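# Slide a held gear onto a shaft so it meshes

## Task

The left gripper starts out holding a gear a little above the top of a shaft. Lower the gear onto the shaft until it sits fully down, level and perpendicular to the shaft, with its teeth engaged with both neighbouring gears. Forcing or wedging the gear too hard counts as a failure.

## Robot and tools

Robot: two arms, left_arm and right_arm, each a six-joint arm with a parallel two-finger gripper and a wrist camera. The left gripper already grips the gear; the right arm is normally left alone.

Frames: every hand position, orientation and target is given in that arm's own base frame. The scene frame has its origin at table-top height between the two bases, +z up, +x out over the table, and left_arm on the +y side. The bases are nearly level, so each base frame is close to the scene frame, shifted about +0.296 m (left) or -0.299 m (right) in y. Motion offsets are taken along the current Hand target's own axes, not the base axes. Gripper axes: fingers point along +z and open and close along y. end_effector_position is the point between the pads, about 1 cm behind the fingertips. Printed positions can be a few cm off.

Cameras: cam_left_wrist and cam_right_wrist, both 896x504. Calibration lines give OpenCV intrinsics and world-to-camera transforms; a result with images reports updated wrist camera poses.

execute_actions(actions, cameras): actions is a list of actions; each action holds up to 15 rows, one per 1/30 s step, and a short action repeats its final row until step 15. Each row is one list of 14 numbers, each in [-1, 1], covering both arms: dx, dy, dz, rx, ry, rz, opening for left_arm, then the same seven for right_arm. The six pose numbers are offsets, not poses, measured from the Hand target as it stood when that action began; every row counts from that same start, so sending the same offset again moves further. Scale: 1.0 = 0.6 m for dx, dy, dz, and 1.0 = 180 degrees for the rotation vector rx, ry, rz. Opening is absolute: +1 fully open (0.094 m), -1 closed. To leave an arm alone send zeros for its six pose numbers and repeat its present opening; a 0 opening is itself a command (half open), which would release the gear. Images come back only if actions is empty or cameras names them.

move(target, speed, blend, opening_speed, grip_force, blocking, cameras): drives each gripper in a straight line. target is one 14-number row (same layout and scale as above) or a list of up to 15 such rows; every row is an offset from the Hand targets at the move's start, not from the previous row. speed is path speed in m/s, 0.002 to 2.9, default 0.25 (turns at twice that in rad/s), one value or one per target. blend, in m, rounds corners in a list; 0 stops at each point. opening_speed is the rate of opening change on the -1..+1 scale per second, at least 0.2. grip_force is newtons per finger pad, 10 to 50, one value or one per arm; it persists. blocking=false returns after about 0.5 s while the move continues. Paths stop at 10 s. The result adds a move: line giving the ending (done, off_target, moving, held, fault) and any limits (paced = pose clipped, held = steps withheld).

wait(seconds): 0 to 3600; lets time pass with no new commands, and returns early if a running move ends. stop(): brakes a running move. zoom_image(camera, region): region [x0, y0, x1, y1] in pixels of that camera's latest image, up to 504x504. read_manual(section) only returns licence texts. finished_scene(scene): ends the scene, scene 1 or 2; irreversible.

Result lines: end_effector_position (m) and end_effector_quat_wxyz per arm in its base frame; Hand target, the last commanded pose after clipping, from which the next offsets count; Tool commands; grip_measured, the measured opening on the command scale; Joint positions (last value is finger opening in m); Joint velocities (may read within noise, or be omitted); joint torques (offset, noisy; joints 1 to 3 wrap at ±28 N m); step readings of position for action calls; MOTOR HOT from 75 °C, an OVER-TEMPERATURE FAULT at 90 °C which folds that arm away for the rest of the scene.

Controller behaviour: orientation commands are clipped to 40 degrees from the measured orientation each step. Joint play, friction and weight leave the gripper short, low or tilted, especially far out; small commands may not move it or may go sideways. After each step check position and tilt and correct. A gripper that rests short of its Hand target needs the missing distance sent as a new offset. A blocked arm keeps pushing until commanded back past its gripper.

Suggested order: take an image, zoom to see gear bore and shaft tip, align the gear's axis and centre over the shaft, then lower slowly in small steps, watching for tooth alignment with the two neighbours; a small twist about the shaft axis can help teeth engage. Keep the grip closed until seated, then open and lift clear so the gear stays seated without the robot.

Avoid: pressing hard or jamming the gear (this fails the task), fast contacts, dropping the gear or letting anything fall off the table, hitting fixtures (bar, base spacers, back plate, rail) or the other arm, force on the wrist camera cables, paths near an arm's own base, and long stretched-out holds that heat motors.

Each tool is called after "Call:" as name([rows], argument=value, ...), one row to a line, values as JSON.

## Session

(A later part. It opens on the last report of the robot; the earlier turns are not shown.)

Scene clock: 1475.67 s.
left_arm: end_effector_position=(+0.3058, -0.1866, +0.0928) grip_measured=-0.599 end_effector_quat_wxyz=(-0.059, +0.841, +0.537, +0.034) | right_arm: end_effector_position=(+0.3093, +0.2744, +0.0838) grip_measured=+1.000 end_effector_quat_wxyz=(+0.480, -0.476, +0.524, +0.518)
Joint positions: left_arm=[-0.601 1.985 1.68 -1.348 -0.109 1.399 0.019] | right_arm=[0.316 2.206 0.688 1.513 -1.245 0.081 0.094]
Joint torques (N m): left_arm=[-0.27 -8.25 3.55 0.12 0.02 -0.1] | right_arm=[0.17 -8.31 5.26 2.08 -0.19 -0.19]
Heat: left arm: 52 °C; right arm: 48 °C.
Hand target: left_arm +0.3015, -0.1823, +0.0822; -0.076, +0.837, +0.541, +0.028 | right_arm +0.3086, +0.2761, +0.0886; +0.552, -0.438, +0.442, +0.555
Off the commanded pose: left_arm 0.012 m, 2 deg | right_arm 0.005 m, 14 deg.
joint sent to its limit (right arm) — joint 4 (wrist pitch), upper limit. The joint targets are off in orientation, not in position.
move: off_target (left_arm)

Call:
wait(seconds=0, cameras=["all"])

Call:
zoom_image(camera="cam_right_wrist", region=[310, 170, 440, 260])

Call:
zoom_image(camera="cam_left_wrist", region=[330, 190, 580, 420])

Scene clock: 1480.37 s.
left_arm: end_effector_position=(+0.3059, -0.1867, +0.0928) grip_measured=-0.599 end_effector_quat_wxyz=(-0.058, +0.841, +0.537, +0.034) | right_arm: end_effector_position=(+0.3093, +0.2744, +0.0838) grip_measured=+1.000 end_effector_quat_wxyz=(+0.480, -0.476, +0.524, +0.518)
Joint positions: left_arm=[-0.601 1.985 1.68 -1.347 -0.109 1.399 0.019] | right_arm=[0.316 2.206 0.688 1.513 -1.245 0.081 0.094]
Joint torques (N m): left_arm=[-0.27 -8.34 3.63 0.13 0.01 -0.1] | right_arm=[0.17 -8.32 5.27 2.07 -0.19 -0.19]
Heat: left arm: 52 °C; right arm: 48 °C.
Hand target: left_arm +0.3015, -0.1823, +0.0822; -0.076, +0.837, +0.541, +0.028 | right_arm +0.3086, +0.2761, +0.0886; +0.552, -0.438, +0.442, +0.555
Tool commands: left_gripper/opening=-1.0 right_gripper/opening=+1.0
Off the commanded pose: left_arm 0.012 m, 2 deg | right_arm 0.005 m, 14 deg.
cam_left_wrist: T_world_to_cam=[[-0.91562, 0.39922, 0.04767, 0.35091], [0.36244, 0.76825, 0.52767, 0.02196], [0.17403, 0.50042, -0.84811, 0.21399]] pos_world=[0.2761, -0.26404, 0.15318]
cam_right_wrist: T_world_to_cam=[[0.99733, -0.01767, -0.07085, -0.29825], [-0.07162, -0.42579, -0.90198, 0.25131], [-0.01423, 0.90465, -0.42592, -0.1188]] pos_world=[0.31376, 0.2092, 0.15495]

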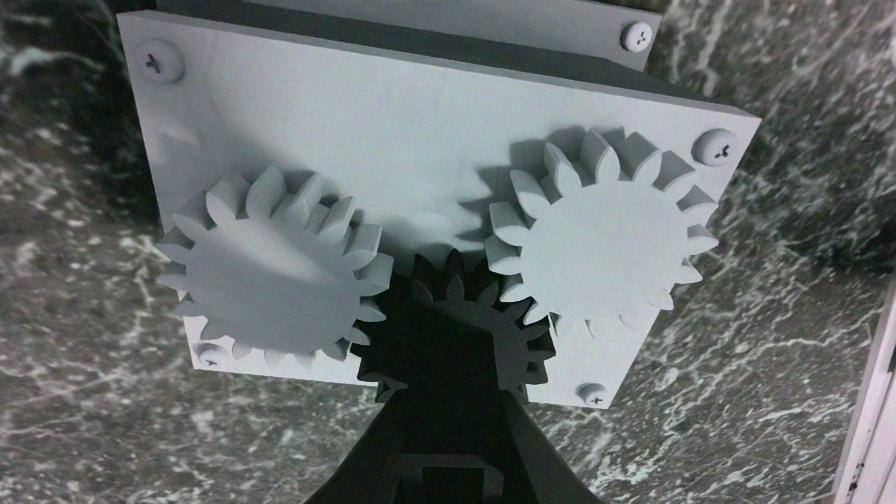

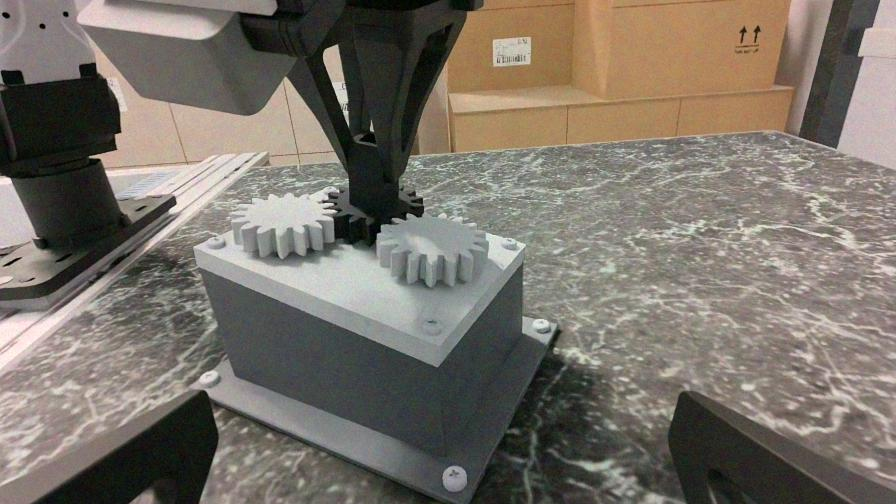

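Scaled by 3.877 from the camera's image (finer frame: 1280x720).

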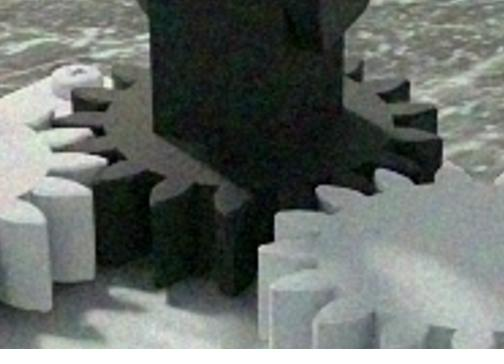

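Scaled by 2.016 from the camera's image (finer frame: 1280x720).

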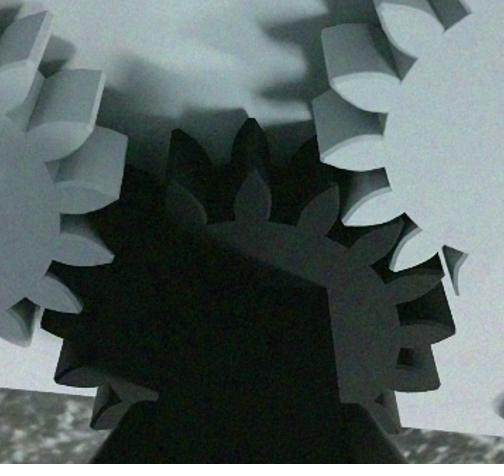

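Call:
zoom_image(camera="cam_left_wrist", region=[145, 155, 405, 375])

Call:
zoom_image(camera="cam_left_wrist", region=[480, 120, 730, 350])

Scaled by 1.938 from the camera's image (finer frame: 1280x720).

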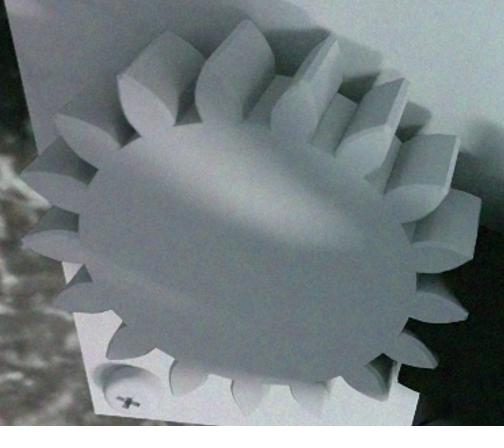

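Scaled by 2.016 from the camera's image (finer frame: 1280x720).

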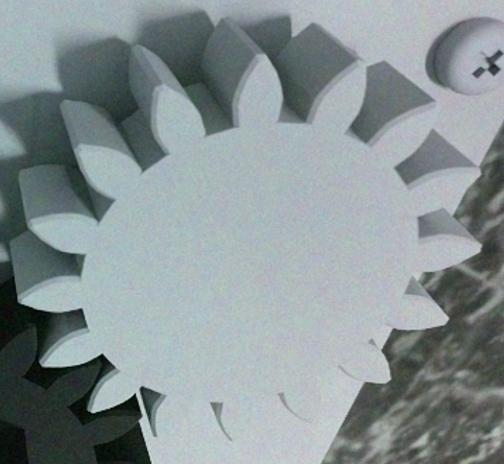

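Call:
move(target=[-0.0002,0.0043,-0.0052,-0.0037,-0.0007,-0.0004,-1, 0,0,0,0,0,0,1], speed=0.03)

Call:
move(target=[0,0,0,0,0,0,-0.1, 0,0,0,0,0,0,1], opening_speed=0.5, cameras=["all"])

Call:
zoom_image(camera="cam_right_wrist", region=[310, 150, 450, 260])

Scene clock: 1522.40 s.
left_arm: end_effector_position=(+0.3060, -0.1867, +0.0928) grip_measured=-0.599 end_effector_quat_wxyz=(-0.058, +0.841, +0.537, +0.035) | right_arm: end_effector_position=(+0.3093, +0.2744, +0.0838) grip_measured=+1.000 end_effector_quat_wxyz=(+0.480, -0.476, +0.524, +0.518)
Joint positions: left_arm=[-0.601 1.985 1.68 -1.347 -0.109 1.399 0.019] | right_arm=[0.316 2.206 0.688 1.513 -1.245 0.081 0.094]
Joint torques (N m): left_arm=[-0.18 -8.39 4.44 0.12 0.02 -0.1] | right_arm=[0.17 -8.31 5.29 2.07 -0.19 -0.2]
Heat: left arm: 52 °C; right arm: 48 °C.
Hand target: left_arm +0.3038, -0.1840, +0.0850; -0.071, +0.837, +0.541, +0.030 | right_arm +0.3086, +0.2761, +0.0886; +0.552, -0.438, +0.442, +0.555
Off the commanded pose: left_arm 0.009 m, 2 deg | right_arm 0.005 m, 14 deg.
joint sent to its limit (right arm) — joint 4 (wrist pitch), upper limit. The joint targets are off in orientation, not in position.
move: done

Scene clock: 1524.47 s.
left_arm: end_effector_position=(+0.3066, -0.1871, +0.0925) grip_measured=-0.102 end_effector_quat_wxyz=(-0.057, +0.841, +0.538, +0.035) | right_arm: end_effector_position=(+0.3093, +0.2744, +0.0838) grip_measured=+1.000 end_effector_quat_wxyz=(+0.480, -0.476, +0.524, +0.518)
Joint positions: left_arm=[-0.601 1.985 1.679 -1.343 -0.109 1.399 0.042] | right_arm=[0.316 2.206 0.688 1.513 -1.245 0.081 0.094]
Joint torques (N m): left_arm=[-0.28 -8.46 4.62 0.08 0.02 -0.11] | right_arm=[0.17 -8.31 5.26 2.08 -0.19 -0.19]
Heat: left arm: 52 °C; right arm: 48 °C.
Hand target: left_arm +0.3038, -0.1839, +0.0850; -0.071, +0.837, +0.541, +0.030 | right_arm +0.3086, +0.2761, +0.0886; +0.552, -0.438, +0.442, +0.555
Off the commanded pose: left_arm 0.009 m, 2 deg | right_arm 0.005 m, 14 deg.
joint sent to its limit (right arm) — joint 4 (wrist pitch), upper limit. The joint targets are off in orientation, not in position.
move: done
cam_left_wrist: T_world_to_cam=[[-0.91578, 0.39924, 0.04427, 0.35206], [0.36087, 0.76929, 0.52722, 0.02294], [0.17643, 0.49879, -0.84857, 0.21278]] pos_world=[0.27659, -0.26433, 0.15288]
cam_right_wrist: T_world_to_cam=[[0.99733, -0.01767, -0.07085, -0.29825], [-0.07162, -0.42579, -0.90198, 0.25131], [-0.01423, 0.90465, -0.42592, -0.1188]] pos_world=[0.31376, 0.2092, 0.15495]

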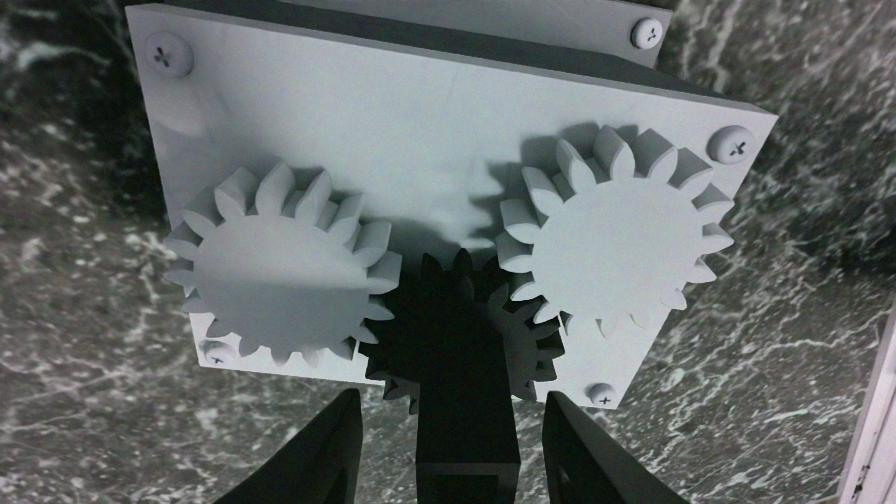

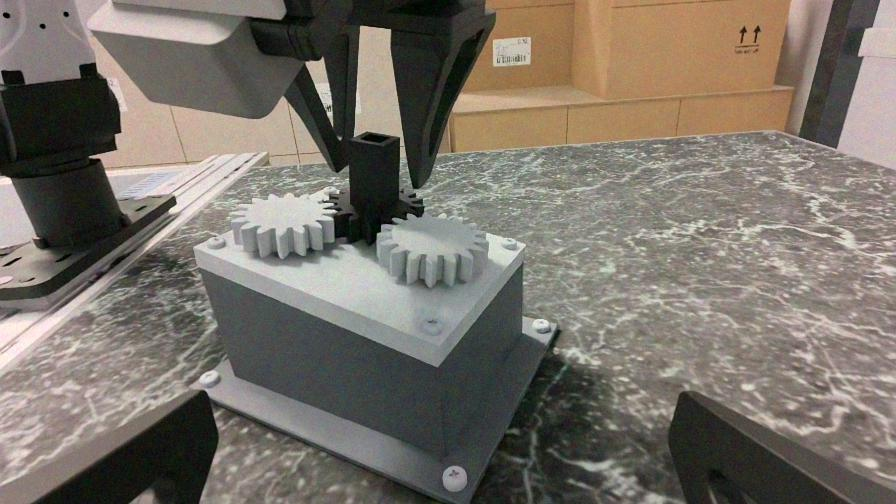

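Scaled by 3.600 from the camera's image (finer frame: 1280x720).

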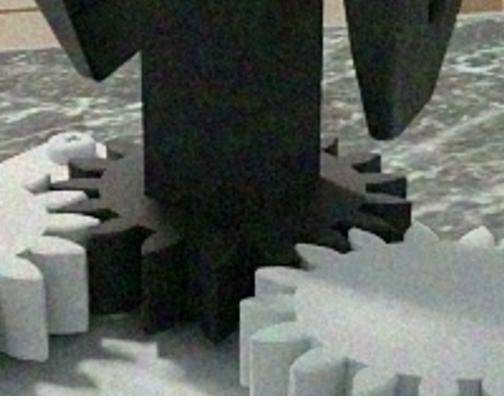

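Call:
move([
  [-0.0008,0.015,-0.018,-0.0131,-0.0024,-0.0015,-0.1, 0,0,0,0,0,0,1],
  [0.0207,-0.0012,-0.1825,-0.0131,-0.0024,-0.0015,-0.1, 0,0,0,0,0,0,1],
], speed=0.06, cameras=["all"])

Call:
zoom_image(camera="cam_right_wrist", region=[300, 110, 450, 260])

Scene clock: 1538.17 s.
left_arm: end_effector_position=(+0.3202, -0.1964, +0.1762) grip_measured=-0.101 end_effector_quat_wxyz=(+0.015, +0.838, +0.541, +0.065) | right_arm: end_effector_position=(+0.3093, +0.2744, +0.0838) grip_measured=+1.000 end_effector_quat_wxyz=(+0.480, -0.476, +0.524, +0.518)
Joint positions: left_arm=[-0.601 1.924 1.928 -1.498 -0.109 1.399 0.042] | right_arm=[0.316 2.206 0.688 1.513 -1.245 0.081 0.094]
Joint torques (N m): left_arm=[-0.38 -12.77 7.98 -0.16 -0.03 0.04] | right_arm=[0.17 -8.31 5.26 2.07 -0.19 -0.19]
Heat: left arm: 52 °C; right arm: 48 °C.
Hand target: left_arm +0.3111, -0.1890, +0.1948; -0.051, +0.838, +0.543, +0.039 | right_arm +0.3086, +0.2761, +0.0886; +0.552, -0.438, +0.442, +0.555
Off the commanded pose: left_arm 0.022 m, 8 deg | right_arm 0.005 m, 14 deg.
joint sent to its limit (left arm) — joint 4 (wrist pitch), lower limit. The joint targets are off in orientation, not in position.
joint sent to its limit (right arm) — joint 4 (wrist pitch), upper limit. The joint targets are off in orientation, not in position.
move: off_target (left_arm)
cam_left_wrist: T_world_to_cam=[[-0.91164, 0.39645, -0.10832, 0.38949], [0.29487, 0.81456, 0.49955, 0.01597], [0.28628, 0.42347, -0.85949, 0.23801]] pos_world=[0.28223, -0.26821, 0.23878]
cam_right_wrist: T_world_to_cam=[[0.99733, -0.01767, -0.07085, -0.29825], [-0.07162, -0.42579, -0.90198, 0.25131], [-0.01423, 0.90465, -0.42592, -0.1188]] pos_world=[0.31376, 0.2092, 0.15495]

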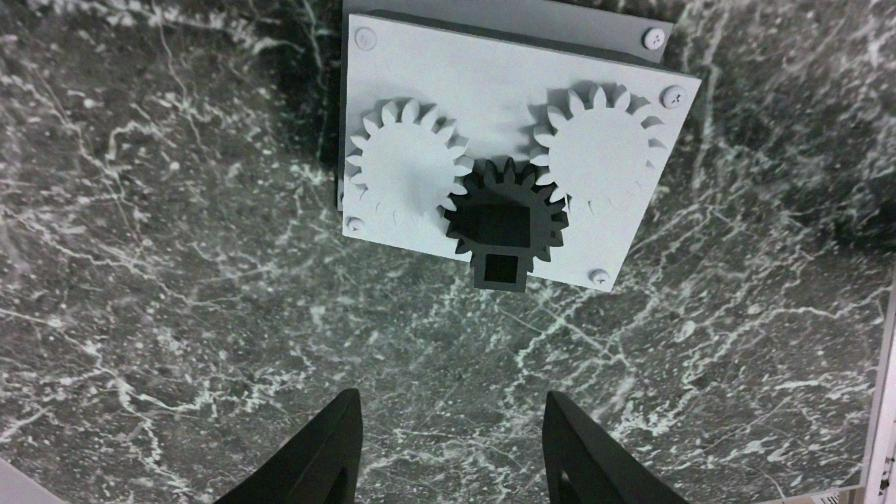

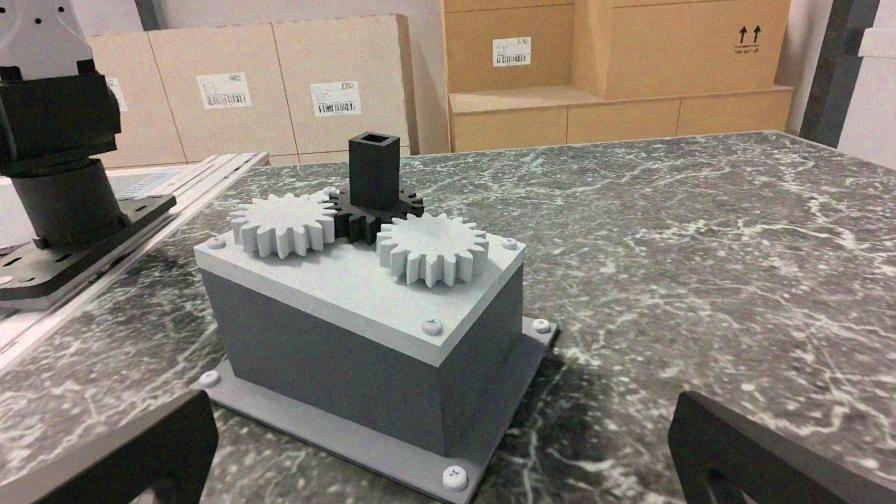

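Scaled by 3.360 from the camera's image (finer frame: 1280x720).

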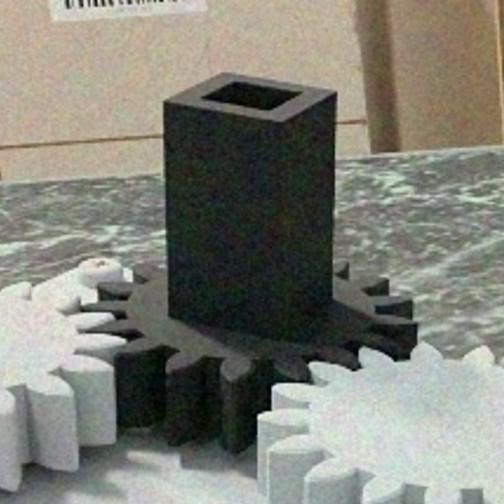

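Call:
finished_scene(scene=1)

The scene is finished: the task was done.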